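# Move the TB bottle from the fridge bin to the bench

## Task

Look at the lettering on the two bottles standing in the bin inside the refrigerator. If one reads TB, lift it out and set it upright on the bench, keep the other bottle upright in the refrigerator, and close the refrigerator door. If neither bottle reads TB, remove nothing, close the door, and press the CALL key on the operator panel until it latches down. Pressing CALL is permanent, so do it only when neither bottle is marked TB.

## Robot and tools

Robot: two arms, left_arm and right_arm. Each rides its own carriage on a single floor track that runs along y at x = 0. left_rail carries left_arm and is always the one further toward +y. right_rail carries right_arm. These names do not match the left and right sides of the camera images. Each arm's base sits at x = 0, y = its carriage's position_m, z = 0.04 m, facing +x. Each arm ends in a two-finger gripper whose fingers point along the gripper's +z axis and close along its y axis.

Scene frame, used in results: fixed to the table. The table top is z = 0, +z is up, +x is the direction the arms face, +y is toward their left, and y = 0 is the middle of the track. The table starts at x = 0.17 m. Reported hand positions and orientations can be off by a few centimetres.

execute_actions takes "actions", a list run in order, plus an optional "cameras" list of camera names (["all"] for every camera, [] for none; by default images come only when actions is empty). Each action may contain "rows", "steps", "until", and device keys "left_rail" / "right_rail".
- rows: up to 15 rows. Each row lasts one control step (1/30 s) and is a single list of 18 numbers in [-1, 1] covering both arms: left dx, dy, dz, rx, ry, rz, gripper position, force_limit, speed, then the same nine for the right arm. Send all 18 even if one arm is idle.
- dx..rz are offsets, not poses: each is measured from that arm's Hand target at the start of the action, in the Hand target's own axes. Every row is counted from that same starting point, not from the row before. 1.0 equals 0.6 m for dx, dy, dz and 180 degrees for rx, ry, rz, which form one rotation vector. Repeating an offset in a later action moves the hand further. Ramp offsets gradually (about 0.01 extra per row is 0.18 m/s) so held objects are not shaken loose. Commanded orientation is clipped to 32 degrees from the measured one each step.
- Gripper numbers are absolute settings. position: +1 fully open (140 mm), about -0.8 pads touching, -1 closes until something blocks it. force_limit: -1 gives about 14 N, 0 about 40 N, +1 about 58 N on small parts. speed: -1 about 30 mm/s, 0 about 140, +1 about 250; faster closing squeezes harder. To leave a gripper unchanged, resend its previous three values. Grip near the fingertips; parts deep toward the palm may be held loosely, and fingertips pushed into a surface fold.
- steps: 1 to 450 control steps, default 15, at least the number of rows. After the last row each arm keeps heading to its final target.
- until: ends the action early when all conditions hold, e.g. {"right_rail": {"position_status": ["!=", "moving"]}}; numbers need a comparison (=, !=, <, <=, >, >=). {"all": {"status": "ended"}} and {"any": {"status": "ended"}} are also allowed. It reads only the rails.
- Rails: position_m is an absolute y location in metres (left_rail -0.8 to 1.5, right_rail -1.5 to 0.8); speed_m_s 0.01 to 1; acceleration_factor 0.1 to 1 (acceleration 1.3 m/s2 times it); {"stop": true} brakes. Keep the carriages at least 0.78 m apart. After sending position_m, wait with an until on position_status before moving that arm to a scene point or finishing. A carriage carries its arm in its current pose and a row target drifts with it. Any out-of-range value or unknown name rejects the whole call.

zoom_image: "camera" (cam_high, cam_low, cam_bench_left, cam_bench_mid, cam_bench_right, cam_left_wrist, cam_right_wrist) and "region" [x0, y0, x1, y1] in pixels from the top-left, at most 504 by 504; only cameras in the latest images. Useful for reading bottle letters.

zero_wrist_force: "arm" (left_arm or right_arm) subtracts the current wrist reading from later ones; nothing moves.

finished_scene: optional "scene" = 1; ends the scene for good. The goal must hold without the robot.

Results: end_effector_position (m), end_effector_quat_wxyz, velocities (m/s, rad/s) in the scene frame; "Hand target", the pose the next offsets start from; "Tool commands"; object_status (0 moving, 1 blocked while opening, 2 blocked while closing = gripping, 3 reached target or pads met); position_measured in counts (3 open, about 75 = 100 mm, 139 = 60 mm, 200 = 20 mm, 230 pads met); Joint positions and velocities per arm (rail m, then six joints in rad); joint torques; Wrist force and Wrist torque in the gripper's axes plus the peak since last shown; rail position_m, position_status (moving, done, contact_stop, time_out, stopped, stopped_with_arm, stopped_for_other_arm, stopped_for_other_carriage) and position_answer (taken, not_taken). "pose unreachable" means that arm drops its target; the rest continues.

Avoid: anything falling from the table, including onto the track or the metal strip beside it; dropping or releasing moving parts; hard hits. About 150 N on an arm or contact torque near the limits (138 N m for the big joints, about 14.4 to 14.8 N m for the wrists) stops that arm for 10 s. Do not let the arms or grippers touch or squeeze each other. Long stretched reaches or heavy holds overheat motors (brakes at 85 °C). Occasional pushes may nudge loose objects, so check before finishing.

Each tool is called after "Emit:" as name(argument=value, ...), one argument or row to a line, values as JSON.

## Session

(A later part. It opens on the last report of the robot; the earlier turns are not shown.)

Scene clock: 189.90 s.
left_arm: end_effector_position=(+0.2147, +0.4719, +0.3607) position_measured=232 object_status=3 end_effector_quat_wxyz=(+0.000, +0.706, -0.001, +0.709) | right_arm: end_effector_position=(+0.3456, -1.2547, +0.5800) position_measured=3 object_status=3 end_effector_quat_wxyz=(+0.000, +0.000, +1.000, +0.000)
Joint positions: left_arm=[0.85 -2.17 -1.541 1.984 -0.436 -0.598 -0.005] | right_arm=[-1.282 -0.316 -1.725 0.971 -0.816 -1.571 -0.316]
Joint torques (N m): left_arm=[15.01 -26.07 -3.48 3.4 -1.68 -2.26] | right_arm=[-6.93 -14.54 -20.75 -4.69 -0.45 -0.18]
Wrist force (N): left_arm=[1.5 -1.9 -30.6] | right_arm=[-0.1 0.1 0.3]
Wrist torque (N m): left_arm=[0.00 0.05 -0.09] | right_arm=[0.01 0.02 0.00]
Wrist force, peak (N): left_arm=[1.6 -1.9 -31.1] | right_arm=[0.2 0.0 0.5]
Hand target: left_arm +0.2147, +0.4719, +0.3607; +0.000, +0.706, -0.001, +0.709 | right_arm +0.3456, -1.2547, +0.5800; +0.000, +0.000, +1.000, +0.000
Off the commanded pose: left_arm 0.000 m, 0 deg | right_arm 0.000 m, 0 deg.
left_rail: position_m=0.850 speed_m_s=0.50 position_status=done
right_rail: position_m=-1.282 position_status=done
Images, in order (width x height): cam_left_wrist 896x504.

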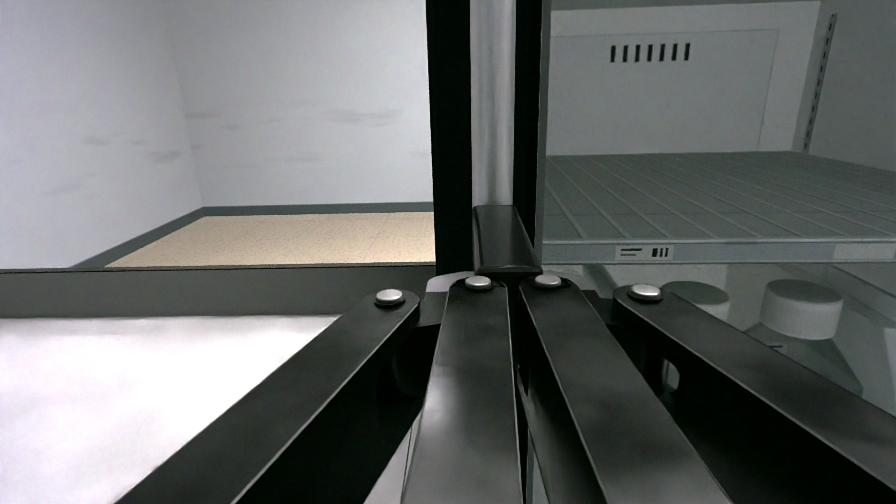

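Emit:
execute_actions(
  actions=[
    {"rows":[[0,0,0,0,0,0,0.5,0,0,0,0,0,0,0,0,1,1,1]],"steps":45},
    {"rows":[[0,0,0.02,0,0,0,0.5,0,0,0,0,0,0,0,0,1,1,1],[0,0,0.042,0,0,0,0.5,0,0,0,0,0,0,0,0,1,1,1]],"steps":25},
    {"rows":[[0,0,0,0,0,0,-1,0,-0.9,0,0,0,0,0,0,1,1,1]],"steps":110},
  ],
  cameras=["cam_left_wrist"],
)

Scene clock: 199.77 s.
left_arm: end_effector_position=(+0.2399, +0.4719, +0.3608) position_measured=210 object_status=2 end_effector_quat_wxyz=(+0.000, +0.706, -0.001, +0.709) | right_arm: end_effector_position=(+0.3456, -1.2547, +0.5800) position_measured=3 object_status=3 end_effector_quat_wxyz=(+0.000, +0.000, +1.000, +0.000)
Joint positions: left_arm=[0.85 -2.111 -1.554 1.998 -0.435 -0.539 -0.006] | right_arm=[-1.282 -0.316 -1.725 0.971 -0.816 -1.571 -0.316]
Joint torques (N m): left_arm=[13.51 -29.11 -8.72 2.62 -1.74 -2.42] | right_arm=[-6.72 -14.28 -19.68 -4.68 -0.51 -0.01]
Wrist force (N): left_arm=[0.0 -1.8 1.6] | right_arm=[0.1 0.2 0.2]
Wrist torque (N m): left_arm=[-0.01 0.03 -0.11] | right_arm=[0.04 -0.02 -0.01]
Wrist force, peak (N): left_arm=[1.5 -2.2 -31.0] | right_arm=[0.3 0.0 0.4]
Hand target: left_arm +0.2399, +0.4719, +0.3608; +0.000, +0.706, -0.001, +0.709 | right_arm +0.3456, -1.2547, +0.5800; +0.000, +0.000, +1.000, +0.000
Off the commanded pose: left_arm 0.000 m, 0 deg | right_arm 0.000 m, 0 deg.
left_rail: position_m=0.850 speed_m_s=0.50 position_status=done
right_rail: position_m=-1.282 position_status=done
Images, in order (width x height): cam_left_wrist 896x504.

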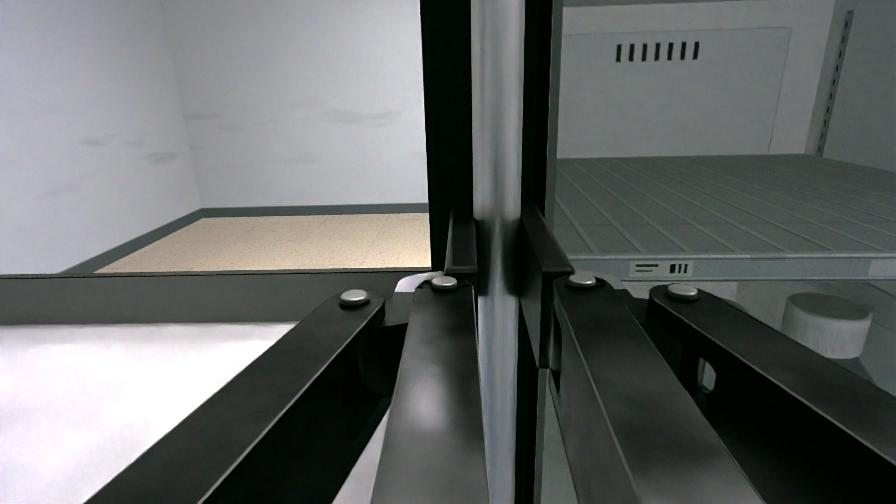

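Emit:
execute_actions(
  actions=[
    {"rows":[[0,0,-0.005,0,0,0,-1,0,-0.9,0,0,0,0,0,0,1,1,1],[0,0,-0.01,0,0,0,-1,0,-0.9,0,0,0,0,0,0,1,1,1],[0,0.001,-0.015,0,0,0,-1,0,-0.9,0,0,0,0,0,0,1,1,1],[0,0.002,-0.02,0.002,0,0,-1,0,-0.9,0,0,0,0,0,0,1,1,1],[0,0.003,-0.025,0.003,0,0,-1,0,-0.9,0,0,0,0,0,0,1,1,1],[0,0.004,-0.03,0.004,0,0,-1,0,-0.9,0,0,0,0,0,0,1,1,1],[0,0.005,-0.035,0.006,0,0,-1,0,-0.9,0,0,0,0,0,0,1,1,1],[0,0.006,-0.04,0.008,0,0,-1,0,-0.9,0,0,0,0,0,0,1,1,1]],"steps":30},
  ],
  cameras=["cam_left_wrist"],
)

Scene clock: 212.00 s.
left_arm: end_effector_position=(+0.2159, +0.4683, +0.3607) position_measured=210 object_status=2 end_effector_quat_wxyz=(-0.009, +0.706, +0.008, +0.709) | right_arm: end_effector_position=(+0.3456, -1.2547, +0.5800) position_measured=3 object_status=3 end_effector_quat_wxyz=(+0.000, +0.000, +1.000, +0.000)
Joint positions: left_arm=[0.85 -2.15 -1.514 1.956 -0.435 -0.603 -0.005] | right_arm=[-1.282 -0.316 -1.725 0.971 -0.816 -1.571 -0.316]
Joint torques (N m): left_arm=[-13.08 -11.75 -30.51 0.94 -1.46 -2.42] | right_arm=[-7.32 -14.2 -20.34 -4.85 -0.57 -0.29]
Wrist force (N): left_arm=[11.0 -1.0 4.3] | right_arm=[0.0 0.1 0.2]
Wrist torque (N m): left_arm=[0.29 -0.12 -0.08] | right_arm=[0.02 0.00 0.00]
Wrist force, peak (N): left_arm=[-1.5 -1.5 18.0] | right_arm=[-0.1 -0.1 0.6]
Hand target: left_arm +0.2159, +0.4683, +0.3607; -0.009, +0.706, +0.008, +0.709 | right_arm +0.3456, -1.2547, +0.5800; +0.000, +0.000, +1.000, +0.000
Off the commanded pose: left_arm 0.000 m, 0 deg | right_arm 0.000 m, 0 deg.
left_rail: position_m=0.850 speed_m_s=0.50 position_status=done
right_rail: position_m=-1.282 position_status=done
Images, in order (width x height): cam_left_wrist 896x504.

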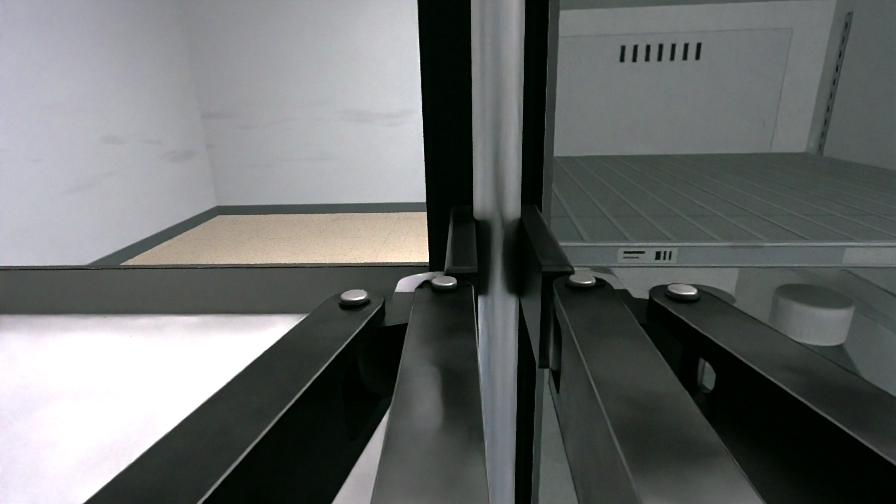

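Emit:
execute_actions(
  actions=[
    {"rows":[[0,0.004,-0.025,0.006,0,0,-1,0,-0.9,0,0,0,0,0,0,1,1,1]],"steps":7},
    {"rows":[[0,0.008,-0.034,0.007,0,0,-1,0,-0.9,0,0,0,0,0,0,1,1,1]],"steps":7},
    {"rows":[[0,0.0075,-0.033,0.007,0,0,-1,0,-0.9,0,0,0,0,0,0,1,1,1]],"steps":7},
    {"rows":[[0,0.0115,-0.045,0.0097,0,0,-1,0,-0.9,0,0,0,0,0,0,1,1,1]],"steps":8},
    {"rows":[[0,0.0115,-0.045,0.0097,0,0,-1,0,-0.9,0,0,0,0,0,0,1,1,1]],"steps":8},
    {"rows":[[0,0.015,-0.0444,0.0097,0,0,-1,0,-0.9,0,0,0,0,0,0,1,1,1]],"steps":8},
    {"rows":[[0,0.0155,-0.0444,0.0097,0,0,-1,0,-0.9,0,0,0,0,0,0,1,1,1]],"steps":15},
  ],
  cameras=["cam_left_wrist"],
)

Scene clock: 223.33 s.
left_arm: end_effector_position=(+0.0595, +0.4083, +0.3600) position_measured=210 object_status=2 end_effector_quat_wxyz=(-0.074, +0.702, +0.073, +0.705) | right_arm: end_effector_position=(+0.3456, -1.2547, +0.5800) position_measured=3 object_status=3 end_effector_quat_wxyz=(+0.000, +0.000, +1.000, +0.000)
Joint positions: left_arm=[0.85 -2.261 -1.141 1.481 -0.334 -0.899 -0.004] | right_arm=[-1.282 -0.316 -1.725 0.971 -0.816 -1.571 -0.316]
Joint torques (N m): left_arm=[13.31 -26.59 -30.9 1.06 -1.74 -2.51] | right_arm=[-6.98 -14.59 -19.43 -5.02 -0.53 -0.09]
Wrist force (N): left_arm=[8.9 -1.2 4.3] | right_arm=[0.2 -0.1 0.1]
Wrist torque (N m): left_arm=[0.27 0.26 -0.05] | right_arm=[-0.03 -0.05 0.00]
Wrist force, peak (N): left_arm=[6.9 -1.8 11.8] | right_arm=[0.1 0.1 0.4]
Hand target: left_arm +0.0595, +0.4082, +0.3600; -0.074, +0.702, +0.074, +0.705 | right_arm +0.3456, -1.2547, +0.5800; +0.000, +0.000, +1.000, +0.000
Off the commanded pose: left_arm 0.000 m, 0 deg | right_arm 0.000 m, 0 deg.
left_rail: position_m=0.850 speed_m_s=0.50 position_status=done
right_rail: position_m=-1.282 position_status=done
Images, in order (width x height): cam_left_wrist 896x504.

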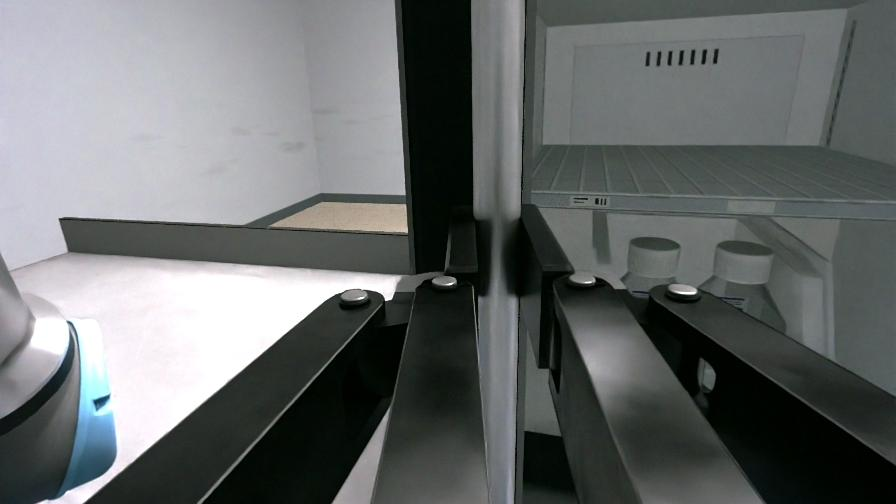

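Emit:
execute_actions(
  actions=[
    {"rows":[[0,0.0165,-0.0436,0.011,0,0,-1,0,-0.9,0,0,0,0,0,0,1,1,1]],"steps":8},
    {"rows":[[0,0.0165,-0.0436,0.011,0,0,-1,0,-0.9,0,0,0,0,0,0,1,1,1]],"steps":8},
    {"rows":[[0,0.0195,-0.0424,0.011,0,0,-1,0,-0.9,0,0,0,0,0,0,1,1,1]],"steps":8},
    {"rows":[[0,0.0195,-0.0424,0.011,0,0,-1,0,-0.9,0,0,0,0,0,0,1,1,1]],"steps":8},
    {"rows":[[0,0.022,-0.0416,0.011,0,0,-1,0,-0.9,0,0,0,0,0,0,1,1,1]],"steps":8},
    {"rows":[[0,0.022,-0.0416,0.011,0,0,-1,0,-0.9,0,0,0,0,0,0,1,1,1]],"steps":20},
  ],
  cameras=["cam_left_wrist","cam_bench_mid"],
)

Scene clock: 229.07 s.
left_arm: end_effector_position=(-0.0662, +0.2976, +0.3594) position_measured=210 object_status=2 end_effector_quat_wxyz=(-0.146, +0.690, +0.146, +0.693) | right_arm: end_effector_position=(+0.3456, -1.2547, +0.5800) position_measured=3 object_status=3 end_effector_quat_wxyz=(+0.000, +0.000, +1.000, +0.000)
Joint positions: left_arm=[0.85 -2.224 -0.555 0.475 0.085 -1.069 -0.003] | right_arm=[-1.282 -0.316 -1.725 0.971 -0.816 -1.571 -0.316]
Joint torques (N m): left_arm=[16.43 -47.67 -32.72 0.55 -1.58 -2.52] | right_arm=[-7.27 -14.54 -19.76 -5.21 -0.58 -0.17]
Wrist force (N): left_arm=[7.8 -2.3 3.2] | right_arm=[0.1 0.0 0.1]
Wrist torque (N m): left_arm=[-0.06 0.47 0.03] | right_arm=[-0.01 -0.02 0.00]
Wrist force, peak (N): left_arm=[5.0 -2.1 13.1] | right_arm=[0.2 0.3 0.4]
Hand target: left_arm -0.0662, +0.2976, +0.3594; -0.146, +0.690, +0.146, +0.693 | right_arm +0.3456, -1.2547, +0.5800; +0.000, +0.000, +1.000, +0.000
Off the commanded pose: left_arm 0.000 m, 0 deg | right_arm 0.000 m, 0 deg.
left_rail: position_m=0.850 speed_m_s=0.50 position_status=done
right_rail: position_m=-1.282 position_status=done
Images, in order (width x height): cam_bench_mid 504x504, cam_left_wrist 896x504.

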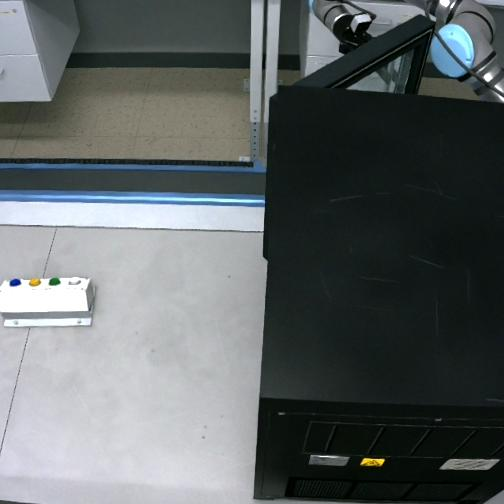

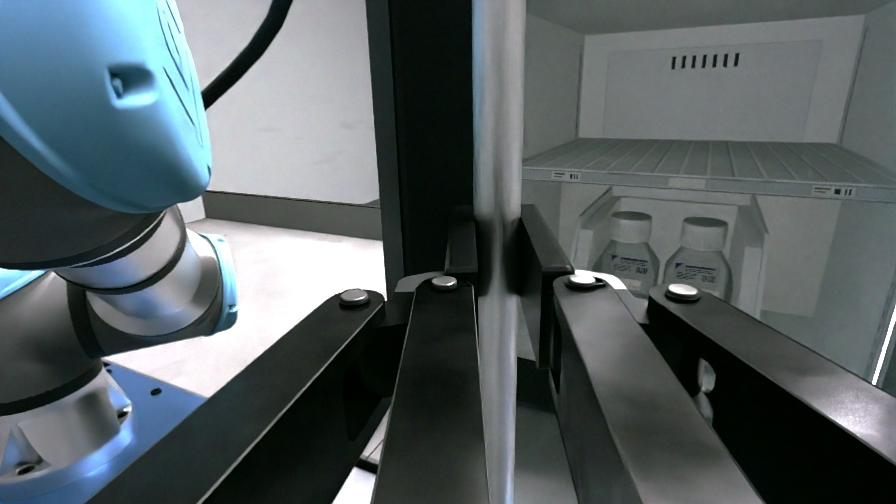

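Emit:
execute_actions(
  actions=[
    {"rows":[[0,0,0,0,0,0,0.4,0,-0.3,0,0,0,0,0,0,1,1,1]],"steps":40},
    {"rows":[[0,0,-0.03,0,0,0,0.4,0,-0.3,0,0,0,0,0,0,1,1,1]],"steps":6},
    {"rows":[[0,0,-0.06,0,0,0,0.4,0,-0.3,0,0,0,0,0,0,1,1,1]],"steps":8},
    {"rows":[[0,0,-0.08,0,0,0,0.4,0,-0.3,0,0,0,0,0,0,1,1,1]],"steps":25},
  ],
  cameras=["cam_left_wrist"],
)

Scene clock: 253.50 s.
left_arm: end_effector_position=(-0.1583, +0.2579, +0.3583) position_measured=78 object_status=3 end_effector_quat_wxyz=(-0.047, +0.714, +0.051, +0.696) | right_arm: end_effector_position=(+0.3456, -1.2547, +0.5800) position_measured=3 object_status=3 end_effector_quat_wxyz=(+0.000, +0.000, +1.000, +0.000)
Joint positions: left_arm=[0.85 -2.374 -0.345 0.035 0.278 -0.942 0.015] | right_arm=[-1.282 -0.316 -1.725 0.971 -0.816 -1.571 -0.316]
Joint torques (N m): left_arm=[-10.29 -71.26 -31.45 0 1.94 2.89] | right_arm=[-7.08 -15.06 -19.7 -5.4 -0.63 -0.05]
Wrist force (N): left_arm=[-0.2 -1.3 2.4] | right_arm=[0.1 0.0 0.1]
Wrist torque (N m): left_arm=[-0.06 0.19 -0.19] | right_arm=[0.00 -0.01 0.00]
Wrist force, peak (N): left_arm=[0.8 1.5 9.2] | right_arm=[0.3 0.2 0.3]
Hand target: left_arm -0.1595, +0.2564, +0.3590; -0.146, +0.690, +0.146, +0.693 | right_arm +0.3456, -1.2547, +0.5800; +0.000, +0.000, +1.000, +0.000
Off the commanded pose: left_arm 0.002 m, 16 deg | right_arm 0.000 m, 0 deg.
left_rail: position_m=0.850 speed_m_s=0.50 position_status=done
right_rail: position_m=-1.282 position_status=done
elbow stopped short (left arm): the move would have taken joint 4 (elbow) straighter than the controller allows.
Images, in order (width x height): cam_left_wrist 896x504.

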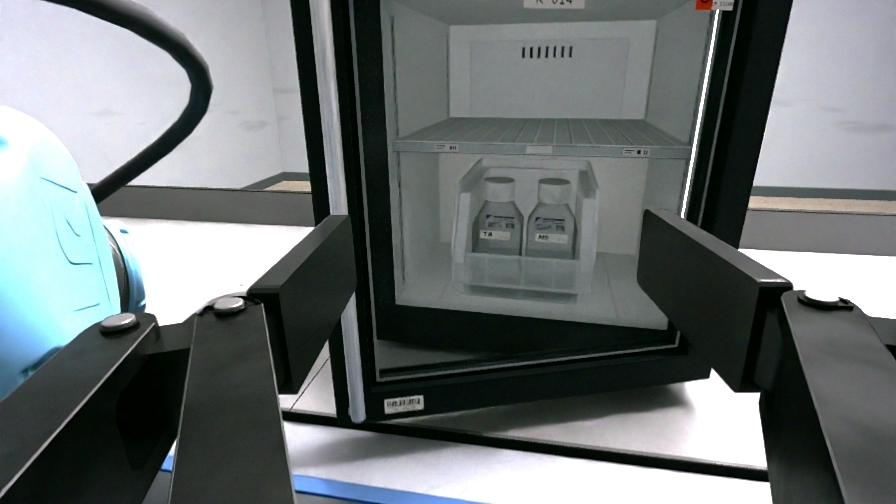

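Emit:
execute_actions(
  actions=[
    {"rows":[[0,-0.1,0.045,-0.06,0,0,-0.75,0,-0.3,0,0,0,0,0,0,1,1,1]],"steps":10},
    {"rows":[[0,-0.11,0.04,-0.07,0,0,-0.75,0,-0.3,0,0,0,0,0,0,1,1,1]],"steps":10},
    {"rows":[[0,-0.11,0.01,0,0,0,-0.75,0,-0.3,0,0,0,0,0,0,1,1,1]],"steps":10},
    {"left_rail":{"position_m":1.0,"speed_m_s":0.4},"rows":[[0,0,0,0,0,0,-0.75,0,-0.3,0,0,0,0,0,0,1,1,1]],"steps":60,"until":{"left_rail":{"position_status":["!=","moving"]}}},
  ],
  cameras=["cam_left_wrist"],
)

Scene clock: 260.10 s.
left_arm: end_effector_position=(-0.1620, +0.4587, +0.3611) position_measured=223 object_status=3 end_effector_quat_wxyz=(-0.109, +0.693, +0.107, +0.704) | right_arm: end_effector_position=(+0.3456, -1.2547, +0.5800) position_measured=3 object_status=3 end_effector_quat_wxyz=(+0.000, +0.000, +1.000, +0.000)
Joint positions: left_arm=[1 -2.367 -0.401 0.176 0.243 -1.103 -0.007] | right_arm=[-1.282 -0.316 -1.725 0.971 -0.816 -1.571 -0.316]
Joint torques (N m): left_arm=[0.32 -62.69 -6.57 0.52 1.89 -2.51] | right_arm=[-6.94 -15.04 -20.36 -5.35 -0.55 -0.09]
Wrist force (N): left_arm=[-0.6 -1.5 2.7] | right_arm=[0.1 0.2 0.2]
Wrist torque (N m): left_arm=[-0.11 0.23 -0.18] | right_arm=[0.04 -0.01 -0.01]
Wrist force, peak (N): left_arm=[-7.4 -1.3 2.2] | right_arm=[0.1 0.2 0.4]
Hand target: left_arm -0.1620, +0.4587, +0.3611; -0.109, +0.693, +0.107, +0.704 | right_arm +0.3456, -1.2547, +0.5800; +0.000, +0.000, +1.000, +0.000
Off the commanded pose: left_arm 0.000 m, 0 deg | right_arm 0.000 m, 0 deg.
left_rail: position_m=1.000 speed_m_s=0.40 position_status=done
right_rail: position_m=-1.282 position_status=done
led back after a hold (left arm): the arm was led back toward your command in small steps, so it may still be short of it.
pose unreachable (left arm): on one or more control steps of this call, first in action 1 (counted from 0), this arm could not follow its commanded pose, so it was not sent that pose on those steps. It may still have moved: this result reports where it is.
cause: moving toward the commanded pose would bring two parts of the arm too close to each other (its gripper and another part of the arm, with joints 4 (elbow) to 7 (wrist 3) between them, 54 mm apart when it was first held).
Images, in order (width x height): cam_left_wrist 896x504.

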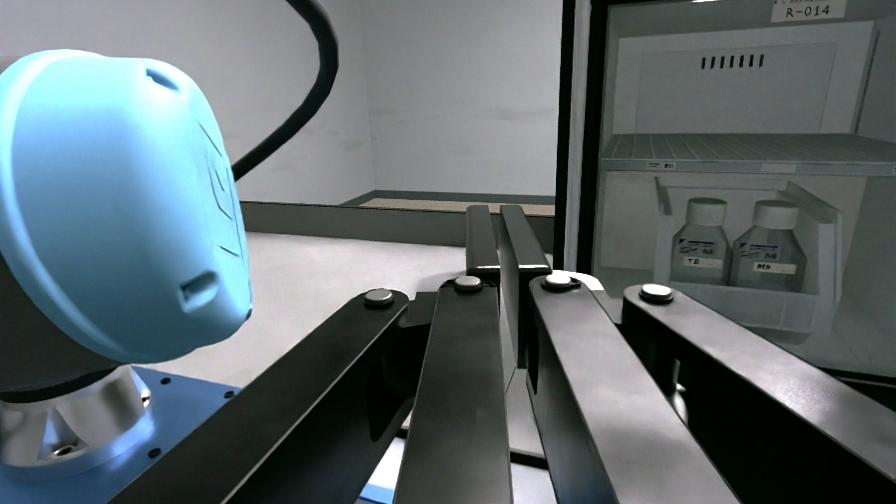

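Emit:
execute_actions(
  actions=[
    {"rows":[[0,0,0,-0.05,0,0,-0.75,0,-0.3,0,0,0,0,0,0,1,1,1]],"steps":8},
    {"rows":[[0,0,0,-0.08,0,0,-0.75,0,-0.3,0,0,0,0,0,0,1,1,1]],"steps":8},
    {"rows":[[0,0,0,-0.1,0,0,-0.75,0,-0.3,0,0,0,0,0,0,1,1,1]],"steps":8},
    {"rows":[[0,0,0,-0.1,0,0,-0.75,0,-0.3,0,0,0,0,0,0,1,1,1]],"steps":25},
  ],
  cameras=["cam_left_wrist"],
)

Scene clock: 264.77 s.
left_arm: end_effector_position=(-0.1620, +0.4588, +0.3611) position_measured=223 object_status=3 end_effector_quat_wxyz=(+0.249, +0.656, -0.256, +0.665) | right_arm: end_effector_position=(+0.3456, -1.2547, +0.5800) position_measured=3 object_status=3 end_effector_quat_wxyz=(+0.000, +0.000, +1.000, +0.000)
Joint positions: left_arm=[1 -2.7 -1.243 1.626 -0.363 -0.399 -0.005] | right_arm=[-1.282 -0.316 -1.725 0.971 -0.816 -1.571 -0.316]
Joint torques (N m): left_arm=[-11.24 -44.14 -6.12 -0.56 2.15 2.77] | right_arm=[-6.42 -14.86 -19.64 -5.68 -0.65 -0.18]
Wrist force (N): left_arm=[-0.1 -0.8 2.7] | right_arm=[0.1 0.0 0.1]
Wrist torque (N m): left_arm=[0.03 0.12 -0.21] | right_arm=[0.00 -0.02 0.00]
Wrist force, peak (N): left_arm=[6.3 -0.8 3.6] | right_arm=[0.3 0.2 0.4]
Hand target: left_arm -0.1620, +0.4588, +0.3611; +0.249, +0.656, -0.256, +0.665 | right_arm +0.3456, -1.2547, +0.5800; +0.000, +0.000, +1.000, +0.000
Off the commanded pose: left_arm 0.000 m, 0 deg | right_arm 0.000 m, 0 deg.
left_rail: position_m=1.000 speed_m_s=0.40 position_status=done
right_rail: position_m=-1.282 position_status=done
Images, in order (width x height): cam_left_wrist 896x504.

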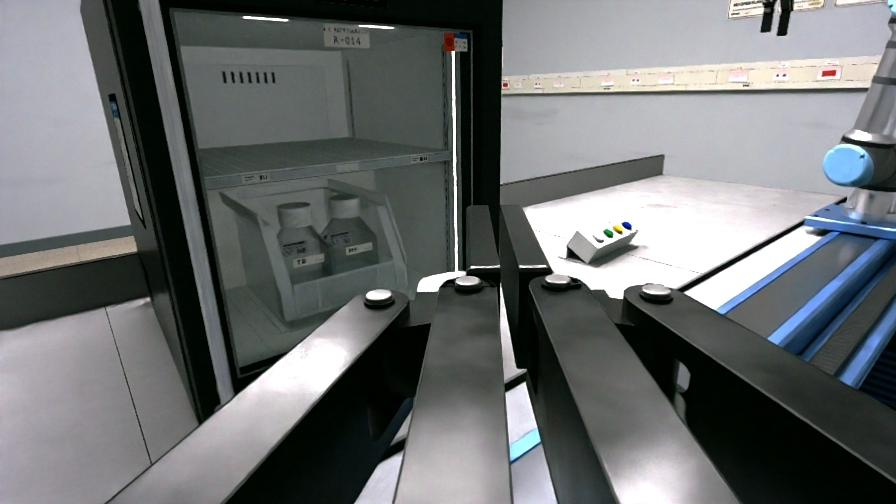

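Emit:
execute_actions(
  actions=[],
  cameras=["cam_bench_mid","cam_bench_left"],
)

Emit:
zoom_image(
  camera="cam_bench_mid",
  region=[250, 0, 504, 254],
)

Scene clock: 267.97 s.
left_arm: end_effector_position=(-0.1620, +0.4587, +0.3611) position_measured=223 object_status=3 end_effector_quat_wxyz=(+0.249, +0.656, -0.256, +0.665) | right_arm: end_effector_position=(+0.3456, -1.2547, +0.5800) position_measured=3 object_status=3 end_effector_quat_wxyz=(+0.000, +0.000, +1.000, +0.000)
Joint positions: left_arm=[1 -2.7 -1.243 1.626 -0.363 -0.398 -0.004] | right_arm=[-1.282 -0.316 -1.725 0.971 -0.816 -1.571 -0.316]
Joint velocities: within noise
Joint torques (N m): left_arm=[-10.45 -45.33 -6.86 -0.74 2.14 2.73] | right_arm=[-6.63 -15.46 -19.07 -5.49 -0.62 -0.23]
Wrist force (N): left_arm=[-0.1 -1.2 2.6] | right_arm=[0.1 0.0 0.1]
Wrist torque (N m): left_arm=[-0.06 0.11 -0.20] | right_arm=[0.00 -0.03 0.00]
Wrist force, peak (N): left_arm=[-0.2 -1.3 3.1] | right_arm=[0.1 0.0 0.5]
Hand target: left_arm -0.1620, +0.4587, +0.3611; +0.249, +0.656, -0.256, +0.665 | right_arm +0.3456, -1.2547, +0.5800; +0.000, +0.000, +1.000, +0.000
Tool commands: left_gripper/position=-0.75 left_gripper/force_limit=+0.0 left_gripper/speed=-0.3 right_gripper/position=+1.0 right_gripper/force_limit=+1.0 right_gripper/speed=+1.0
Off the commanded pose: left_arm 0.000 m, 0 deg | right_arm 0.000 m, 0 deg.
left_rail: position_m=1.000 speed_m_s=0.40 position_status=done
right_rail: position_m=-1.282 position_status=done
Images, in order (width x height): cam_bench_left 504x504, cam_bench_mid 504x504.

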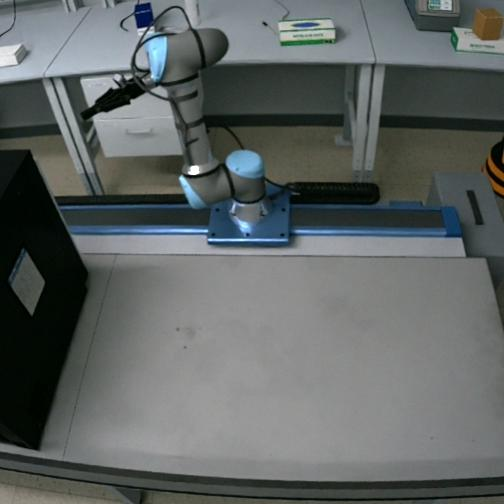

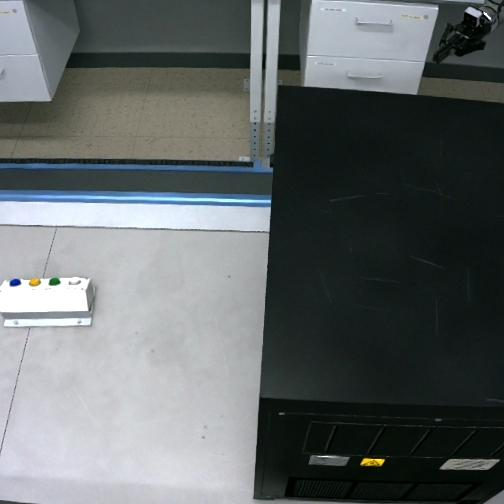

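Scaled by 1.984 from the camera's 504x504 image, which has a finer 720x720 frame.

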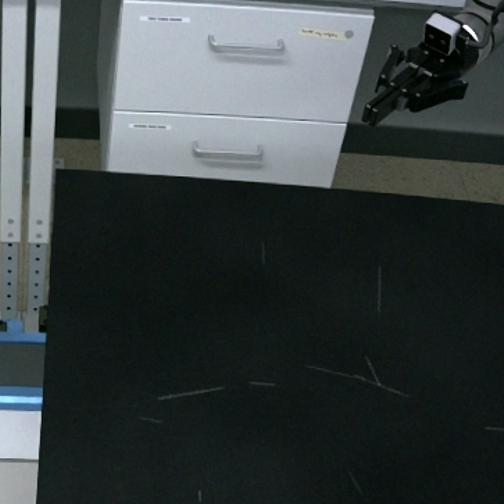

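Emit:
execute_actions(
  actions=[
    {"rows":[[0,0,0,0,0,0,-0.75,0,-0.3,0.035,0.117,0,0,0,-0.0578,1,1,1]],"steps":8},
    {"rows":[[0,0,0,0,0,0,-0.75,0,-0.3,0.04,0.117,0,0,0,-0.0578,1,1,1]],"steps":7},
    {"rows":[[0,0,0,0,0,0,-0.75,0,-0.3,0.0847,0.229,0,0,0,-0.1156,1,1,1]],"steps":14},
    {"rows":[[0,0,0,0,0,0,-0.75,0,-0.3,0.0988,0.223,0,0,0,-0.1156,1,1,1]],"steps":14},
    {"rows":[[0,0,0,0,0,0,-0.75,0,-0.3,0.1128,0.2165,0,0,0,-0.1156,1,1,1]],"steps":14},
    {"rows":[[0,0,0,0,0,0,-0.75,0,-0.3,0.126,0.209,0,0,0,-0.1156,1,1,1]],"steps":14},
    {"rows":[[0,0,0,0,0,0,-0.75,0,-0.3,-0.167,0,0.09,0,0,0,1,1,1]],"steps":13},
    {"rows":[[0,0,0,0,0,0,-0.75,0,-0.3,-0.167,0,0.09,0,0,0,1,1,1]],"steps":13},
    {"rows":[[0,0,0,0,0,0,-0.75,0,-0.3,-0.166,0,0.087,0,0,0,1,1,1]],"steps":20},
  ],
  cameras=["cam_right_wrist","cam_bench_right"],
)

Scene clock: 319.40 s.
left_arm: end_effector_position=(-0.1620, +0.4587, +0.3611) position_measured=223 object_status=3 end_effector_quat_wxyz=(+0.249, +0.656, -0.256, +0.665) | right_arm: end_effector_position=(-0.2938, -0.7179, +0.4198) position_measured=3 object_status=3 end_effector_quat_wxyz=(+0.000, +0.788, -0.615, +0.000)
Joint positions: left_arm=[1 -2.7 -1.244 1.626 -0.363 -0.398 -0.004] | right_arm=[-1.282 1.84 -1.203 0.861 -1.228 -1.571 0.024]
Joint torques (N m): left_arm=[-11.98 -44.32 -7.18 -0.32 2.2 2.96] | right_arm=[5.57 -33.41 -33.62 0.45 -2.17 1.49]
Wrist force (N): left_arm=[-0.1 -1.2 2.8] | right_arm=[0.1 -0.2 0.6]
Wrist torque (N m): left_arm=[-0.05 0.13 -0.21] | right_arm=[-0.03 0.02 -0.14]
Wrist force, peak (N): left_arm=[-0.7 -1.3 3.1] | right_arm=[14.0 0.5 -8.6]
Hand target: left_arm -0.1620, +0.4587, +0.3611; +0.249, +0.656, -0.256, +0.665 | right_arm -0.2939, -0.7178, +0.4198; +0.000, +0.788, -0.615, +0.000
Off the commanded pose: left_arm 0.000 m, 0 deg | right_arm 0.000 m, 0 deg.
left_rail: position_m=1.000 speed_m_s=0.40 position_status=done
right_rail: position_m=-1.282 position_status=done
Images, in order (width x height): cam_bench_right 504x504, cam_right_wrist 896x504.

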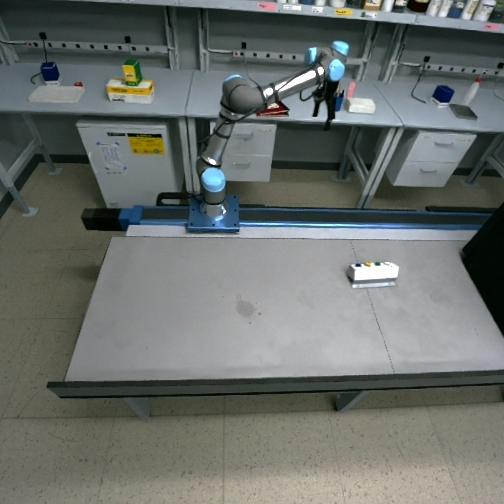

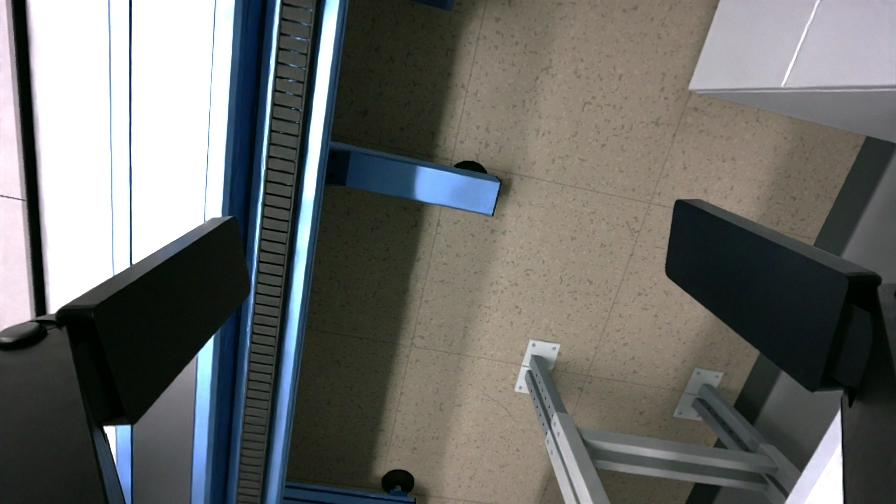

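Emit:
execute_actions(
  actions=[
    {"rows":[[0,0,0,0,0,0,-0.75,0,-0.3,0,0,0,0,-0.06,0,0.4,1,0]],"steps":8},
    {"rows":[[0,0,0,0,0,0,-0.75,0,-0.3,-0.05,0,0.02,0,-0.125,0,0.4,1,0]],"steps":13},
    {"rows":[[0,0,0,0,0,0,-0.75,0,-0.3,-0.08,0,0.06,0,-0.125,0,0.4,1,0]],"steps":13},
    {"rows":[[0,0,0,0,0,0,-0.75,0,-0.3,-0.07,0,0.1,0,-0.125,0,0.4,1,0]],"steps":13},
    {"rows":[[0,0,0,0,0,0,-0.75,0,-0.3,0,0,0.08,0,-0.065,0,0.4,1,0]],"steps":25},
  ],
  cameras=["cam_right_wrist","cam_bench_right"],
)

Scene clock: 326.47 s.
left_arm: end_effector_position=(-0.1620, +0.4587, +0.3611) position_measured=223 object_status=3 end_effector_quat_wxyz=(+0.249, +0.656, -0.256, +0.665) | right_arm: end_effector_position=(-0.3452, -0.5123, +0.4012) position_measured=78 object_status=3 end_effector_quat_wxyz=(-0.435, +0.557, -0.435, -0.557)
Joint positions: left_arm=[1 -2.7 -1.244 1.626 -0.363 -0.398 -0.004] | right_arm=[-1.282 1.844 -1.002 1.724 -3.863 -1.599 0]
Joint torques (N m): left_arm=[-11.48 -43.16 -6.5 -0.49 2.12 2.84] | right_arm=[6.98 -35.62 -28.34 -6.32 -2.05 -2.47]
Wrist force (N): left_arm=[-0.2 -1.0 3.0] | right_arm=[-6.5 -0.2 1.2]
Wrist torque (N m): left_arm=[-0.02 0.14 -0.20] | right_arm=[0.49 1.01 0.68]
Wrist force, peak (N): left_arm=[-0.1 -1.2 3.4] | right_arm=[-10.2 -0.3 -2.3]
Hand target: left_arm -0.1620, +0.4587, +0.3611; +0.249, +0.656, -0.256, +0.665 | right_arm -0.3453, -0.5123, +0.4012; -0.435, +0.557, -0.435, -0.557
Off the commanded pose: left_arm 0.000 m, 0 deg | right_arm 0.000 m, 0 deg.
left_rail: position_m=1.000 speed_m_s=0.40 position_status=done
right_rail: position_m=-1.282 position_status=done
Images, in order (width x height): cam_bench_right 504x504, cam_right_wrist 896x504.

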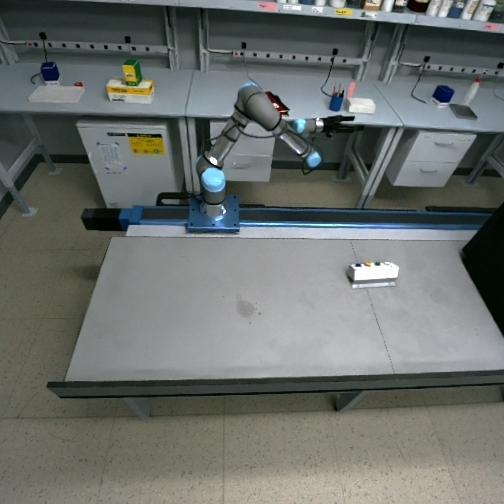

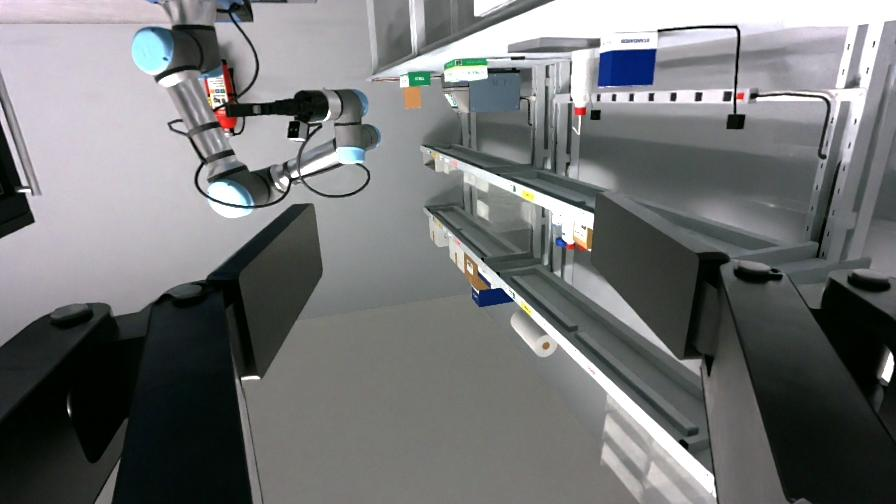

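Emit:
execute_actions(
  actions=[
    {"left_rail":{"position_m":0.78,"speed_m_s":0.4},"right_rail":{"position_m":-0.95,"speed_m_s":0.4},"steps":60,"until":{"all":{"status":"ended"}}},
    {"rows":[[-0.05,-0.16,0.05,0.06,0,0,-0.75,0,-0.3,0,0,0,0,0,0,0.4,1,0]],"steps":8},
    {"rows":[[-0.0667,-0.18,0.045,0.076,0,0,0.4,0,-0.3,0,0,0,0,0,0,0.4,1,0]],"steps":12},
    {"rows":[[-0.0667,-0.16,0.12,0.076,0,0,0.4,0,-0.3,0,0,0,0,0,0,0.4,1,0]],"steps":12},
    {"rows":[[-0.05,-0.11,0.106,0.06,0,0,0.4,0,-0.3,0,0,0,0,0,0,0.4,1,0]],"steps":30},
  ],
  cameras=["cam_left_wrist"],
)

Scene clock: 340.43 s.
left_arm: end_effector_position=(+0.1704, +0.5013, +0.2273) position_measured=78 object_status=3 end_effector_quat_wxyz=(-0.045, +0.700, +0.042, +0.711) | right_arm: end_effector_position=(-0.3453, -0.1804, +0.4012) position_measured=78 object_status=3 end_effector_quat_wxyz=(-0.435, +0.557, -0.435, -0.557)
Joint positions: left_arm=[0.78 -2.378 -1.41 2.28 -0.851 -0.931 -0.008] | right_arm=[-0.95 1.844 -1.002 1.724 -3.863 -1.599 0]
Joint torques (N m): left_arm=[13.89 -11.6 2.75 0.26 2.07 2.18] | right_arm=[7.17 -49.21 -11.42 0.68 -2.2 -2.29]
Wrist force (N): left_arm=[-0.2 -0.5 2.7] | right_arm=[-6.8 -0.2 1.0]
Wrist torque (N m): left_arm=[0.12 0.19 -0.19] | right_arm=[0.49 1.07 0.68]
Wrist force, peak (N): left_arm=[3.2 8.6 2.0] | right_arm=[-6.9 -0.9 3.0]
Hand target: left_arm +0.1704, +0.5013, +0.2273; -0.045, +0.700, +0.042, +0.711 | right_arm -0.3453, -0.1804, +0.4012; -0.435, +0.557, -0.435, -0.557
Off the commanded pose: left_arm 0.000 m, 0 deg | right_arm 0.000 m, 0 deg.
left_rail: position_m=0.780 speed_m_s=0.40 position_status=done
right_rail: position_m=-0.950 speed_m_s=0.40 position_status=done
Images, in order (width x height): cam_left_wrist 896x504.

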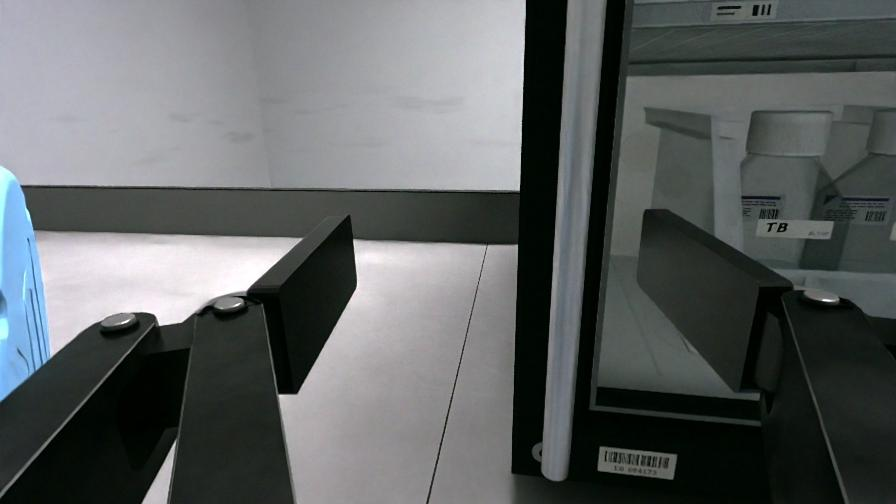

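Emit:
execute_actions(
  actions=[
    {"rows":[[0,0.035,0.02,0,0,0,0.4,0,-0.3,0,0,0,0,0,0,0.4,1,0]],"steps":6},
    {"rows":[[0,0.031,0.035,0,0,0,0.4,0,-0.3,0,0,0,0,0,0,0.4,1,0]],"steps":8},
    {"rows":[[0,0,0.053,0,0,0,0.4,0,-0.3,0,0,0,0,0,0,0.4,1,0]],"steps":18},
    {"rows":[[0,0,0,0,0,0,-1,0,-0.9,0,0,0,0,0,0,0.4,1,0]],"steps":100},
  ],
  cameras=["cam_left_wrist"],
)

Scene clock: 349.47 s.
left_arm: end_effector_position=(+0.2396, +0.4700, +0.2282) position_measured=210 object_status=2 end_effector_quat_wxyz=(-0.045, +0.700, +0.042, +0.711) | right_arm: end_effector_position=(-0.3453, -0.1804, +0.4012) position_measured=78 object_status=3 end_effector_quat_wxyz=(-0.435, +0.557, -0.435, -0.557)
Joint positions: left_arm=[0.78 -2.151 -1.391 2.252 -0.838 -0.704 -0.015] | right_arm=[-0.95 1.844 -1.002 1.724 -3.863 -1.599 0]
Joint torques (N m): left_arm=[12.04 -15.31 -21.21 2.02 -1.57 -2.23] | right_arm=[6.61 -49.7 -11.44 0.57 -2.09 -1.5]
Wrist force (N): left_arm=[0.0 -0.5 1.3] | right_arm=[-6.7 -0.2 1.1]
Wrist torque (N m): left_arm=[0.10 0.09 0.05] | right_arm=[0.49 1.04 0.68]
Wrist force, peak (N): left_arm=[0.1 -4.8 1.7] | right_arm=[-7.0 -0.2 1.3]
Hand target: left_arm +0.2396, +0.4700, +0.2282; -0.045, +0.700, +0.042, +0.711 | right_arm -0.3453, -0.1804, +0.4012; -0.435, +0.557, -0.435, -0.557
Off the commanded pose: left_arm 0.000 m, 0 deg | right_arm 0.000 m, 0 deg.
left_rail: position_m=0.780 speed_m_s=0.40 position_status=done
right_rail: position_m=-0.950 speed_m_s=0.40 position_status=done
Images, in order (width x height): cam_left_wrist 896x504.

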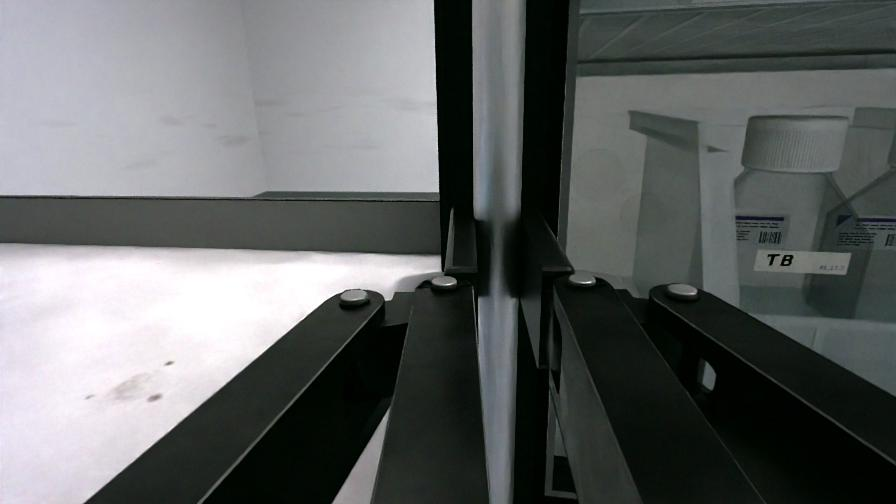

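Emit:
zoom_image(
  camera="cam_left_wrist",
  region=[730, 200, 896, 300],
)

Scaled by 3.036 from the camera's 896x504 image, which has a finer 1280x720 frame.

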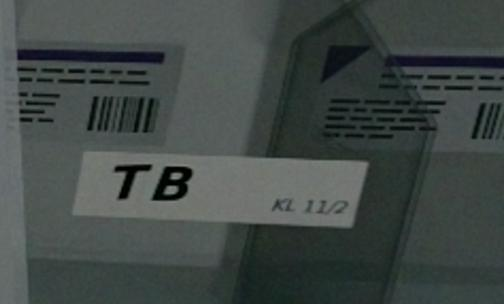

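Emit:
execute_actions(
  actions=[
    {"rows":[[0,0.002,-0.04,0.006,0,0,-1,0,-0.9,0,0,0,0,0,0,0.4,1,0]],"steps":7},
    {"rows":[[0,0.0035,-0.053,0.007,0,0,-1,0,-0.9,0,0,0,0,0,0,0.4,1,0]],"steps":7},
    {"rows":[[0,0.006,-0.053,0.0065,0,0,-1,0,-0.9,0,0,0,0,0,0,0.4,1,0]],"steps":7},
    {"rows":[[0,0.0135,-0.0715,0.0097,0,0,-1,0,-0.9,0,0,0,0,0,0,0.4,1,0]],"steps":9},
    {"rows":[[0,0.017,-0.0715,0.0097,0,0,-1,0,-0.9,0,0,0,0,0,0,0.4,1,0]],"steps":9},
    {"rows":[[0,0.0225,-0.069,0.01,0,0,-1,0,-0.9,0,0,0,0,0,0,0.4,1,0]],"steps":9},
    {"rows":[[0,0.0262,-0.069,0.01,0,0,-1,0,-0.9,0,0,0,0,0,0,0.4,1,0]],"steps":9},
    {"rows":[[0,0.031,-0.0657,0.0097,0,0,-1,0,-0.9,0,0,0,0,0,0,0.4,1,0]],"steps":9},
    {"rows":[[0,0.0352,-0.0657,0.0097,0,0,-1,0,-0.9,0,0,0,0,0,0,0.4,1,0]],"steps":9},
    {"rows":[[0,0.0395,-0.0606,0.01,0,0,-1,0,-0.9,0,0,0,0,0,0,0.4,1,0]],"steps":9},
    {"rows":[[0,0.043,-0.0606,0.01,0,0,-1,0,-0.9,0,0,0,0,0,0,0.4,1,0]],"steps":25},
  ],
  cameras=["cam_left_wrist","cam_bench_mid","cam_right_wrist"],
)

Scene clock: 377.63 s.
left_arm: end_effector_position=(-0.0859, +0.2662, +0.2203) position_measured=210 object_status=2 end_effector_quat_wxyz=(-0.145, +0.684, +0.132, +0.703) | right_arm: end_effector_position=(-0.3453, -0.1804, +0.4012) position_measured=78 object_status=3 end_effector_quat_wxyz=(-0.435, +0.557, -0.435, -0.557)
Joint positions: left_arm=[0.78 -2.286 -0.585 0.912 -0.295 -1.108 -0.002] | right_arm=[-0.95 1.844 -1.002 1.724 -3.863 -1.599 0]
Joint torques (N m): left_arm=[5.16 -65.11 -4.73 -0.7 2.72 -0.14] | right_arm=[6.11 -49.44 -12.02 0.49 -1.62 0.08]
Wrist force (N): left_arm=[8.2 -21.5 -10.3] | right_arm=[-6.7 -0.1 0.9]
Wrist torque (N m): left_arm=[0.25 0.16 -0.36] | right_arm=[0.51 1.06 0.68]
Wrist force, peak (N): left_arm=[24.9 -46.8 -16.3] | right_arm=[-6.9 -0.2 1.2]
Hand target: left_arm -0.0859, +0.2662, +0.2203; -0.145, +0.684, +0.132, +0.703 (not the last commanded pose) | right_arm -0.3453, -0.1804, +0.4012; -0.435, +0.557, -0.435, -0.557
Tool commands: left_gripper/position=-1.0 left_gripper/force_limit=+0.003922 left_gripper/speed=-0.898039 right_gripper/position=+0.4 right_gripper/force_limit=+1.0 right_gripper/speed=+0.0
Off the commanded pose: left_arm 0.043 m, 3 deg | right_arm 0.000 m, 0 deg.
TORQUE FAULT: the external load on joint 6 (wrist 2) of the left arm reached its load limit, and that arm stopped for 10 seconds. A torque fault puts only its own arm into a fault stop. That arm's remaining commands of this call were not run. That arm's target is now where it stood when the stop ended, not its last command. That arm keeps its grip as last carried out and accepts commands again: back off and push less far. That arm stops again whenever a joint's load reaches its limit.
left_rail: position_m=0.780 speed_m_s=0.40 position_status=done
right_rail: position_m=-0.950 speed_m_s=0.40 position_status=done
Images, in order (width x height): cam_bench_mid 504x504, cam_left_wrist 896x504, cam_right_wrist 896x504.

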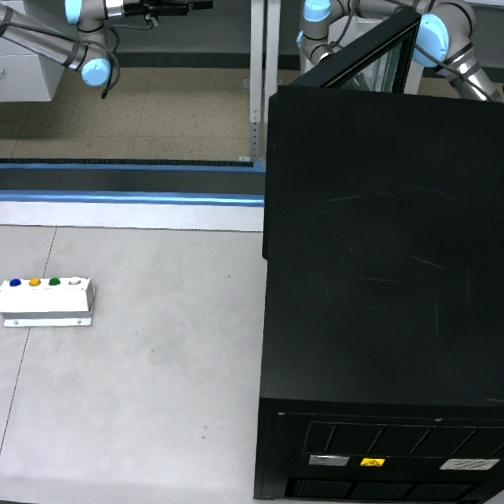

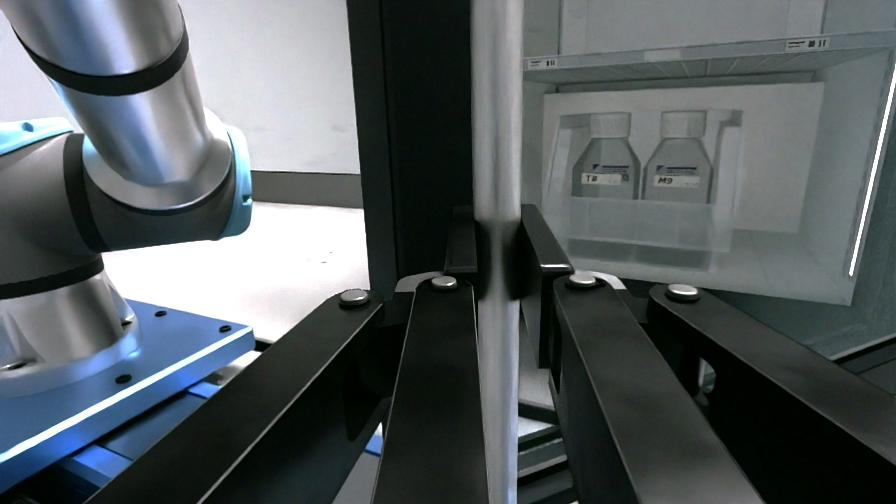

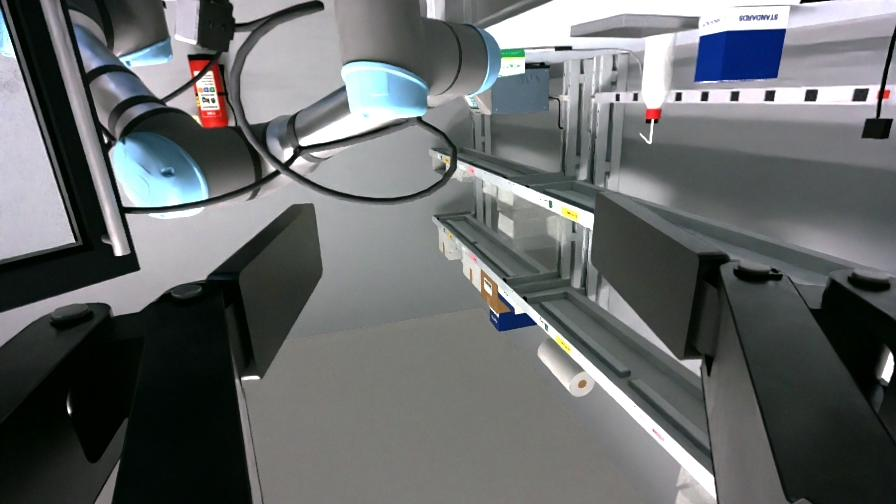

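Emit:
execute_actions(
  actions=[
    {"rows":[[0.006,-0.003,-0.002,0,0,0,-1,0,-0.9,0,0,0,0,0,0,0.4,1,0]],"steps":6},
    {"rows":[[0.006,-0.003,-0.002,0,0,0,-1,0,-0.9,0,0,0,0,0,0,0.4,1,0]],"steps":20},
    {"right_rail":{"position_m":-0.76,"speed_m_s":0.3},"steps":60,"until":{"right_rail":{"position_status":["!=","moving"]}}},
  ],
  cameras=["cam_right_wrist"],
)

Scene clock: 396.10 s.
left_arm: end_effector_position=(-0.0896, +0.2684, +0.2275) position_measured=210 object_status=2 end_effector_quat_wxyz=(-0.145, +0.684, +0.132, +0.703) | right_arm: end_effector_position=(-0.3452, +0.0096, +0.4012) position_measured=78 object_status=3 end_effector_quat_wxyz=(-0.435, +0.557, -0.435, -0.557)
Joint positions: left_arm=[0.78 -2.292 -0.591 0.906 -0.282 -1.114 -0.001] | right_arm=[-0.76 1.844 -1.002 1.724 -3.863 -1.599 0]
Joint torques (N m): left_arm=[-11.79 -76.46 -32.67 13.17 -1.57 2.54] | right_arm=[-1.66 -38.7 -20.88 0.21 -1.59 0.85]
Wrist force (N): left_arm=[-28.5 0.6 3.3] | right_arm=[-7.0 -0.4 1.2]
Wrist torque (N m): left_arm=[0.26 0.65 0.04] | right_arm=[0.46 1.11 0.68]
Wrist force, peak (N): left_arm=[-28.8 0.7 3.5] | right_arm=[-6.8 -0.6 3.2]
Hand target: left_arm -0.0896, +0.2684, +0.2275; -0.145, +0.684, +0.132, +0.703 | right_arm -0.3453, +0.0096, +0.4012; -0.435, +0.557, -0.435, -0.557
Off the commanded pose: left_arm 0.000 m, 0 deg | right_arm 0.000 m, 0 deg.
left_rail: position_m=0.780 speed_m_s=0.40 position_status=done
right_rail: position_m=-0.760 speed_m_s=0.30 position_status=done
Images, in order (width x height): cam_right_wrist 896x504.

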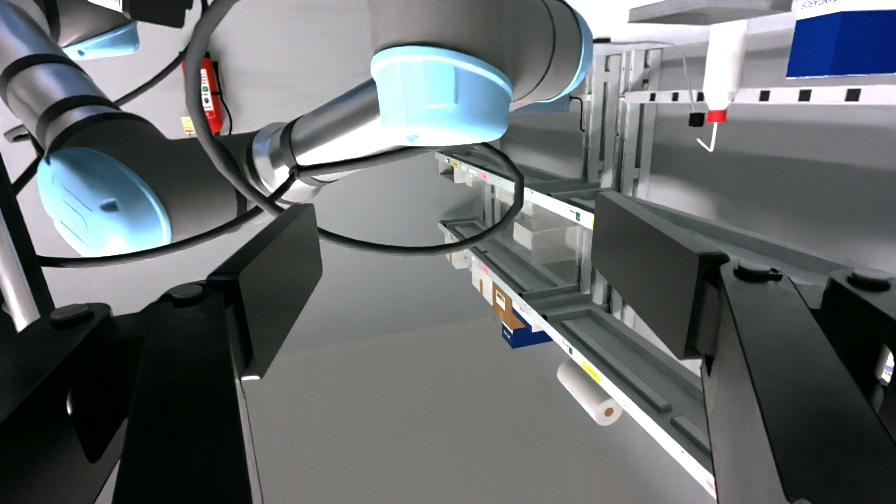

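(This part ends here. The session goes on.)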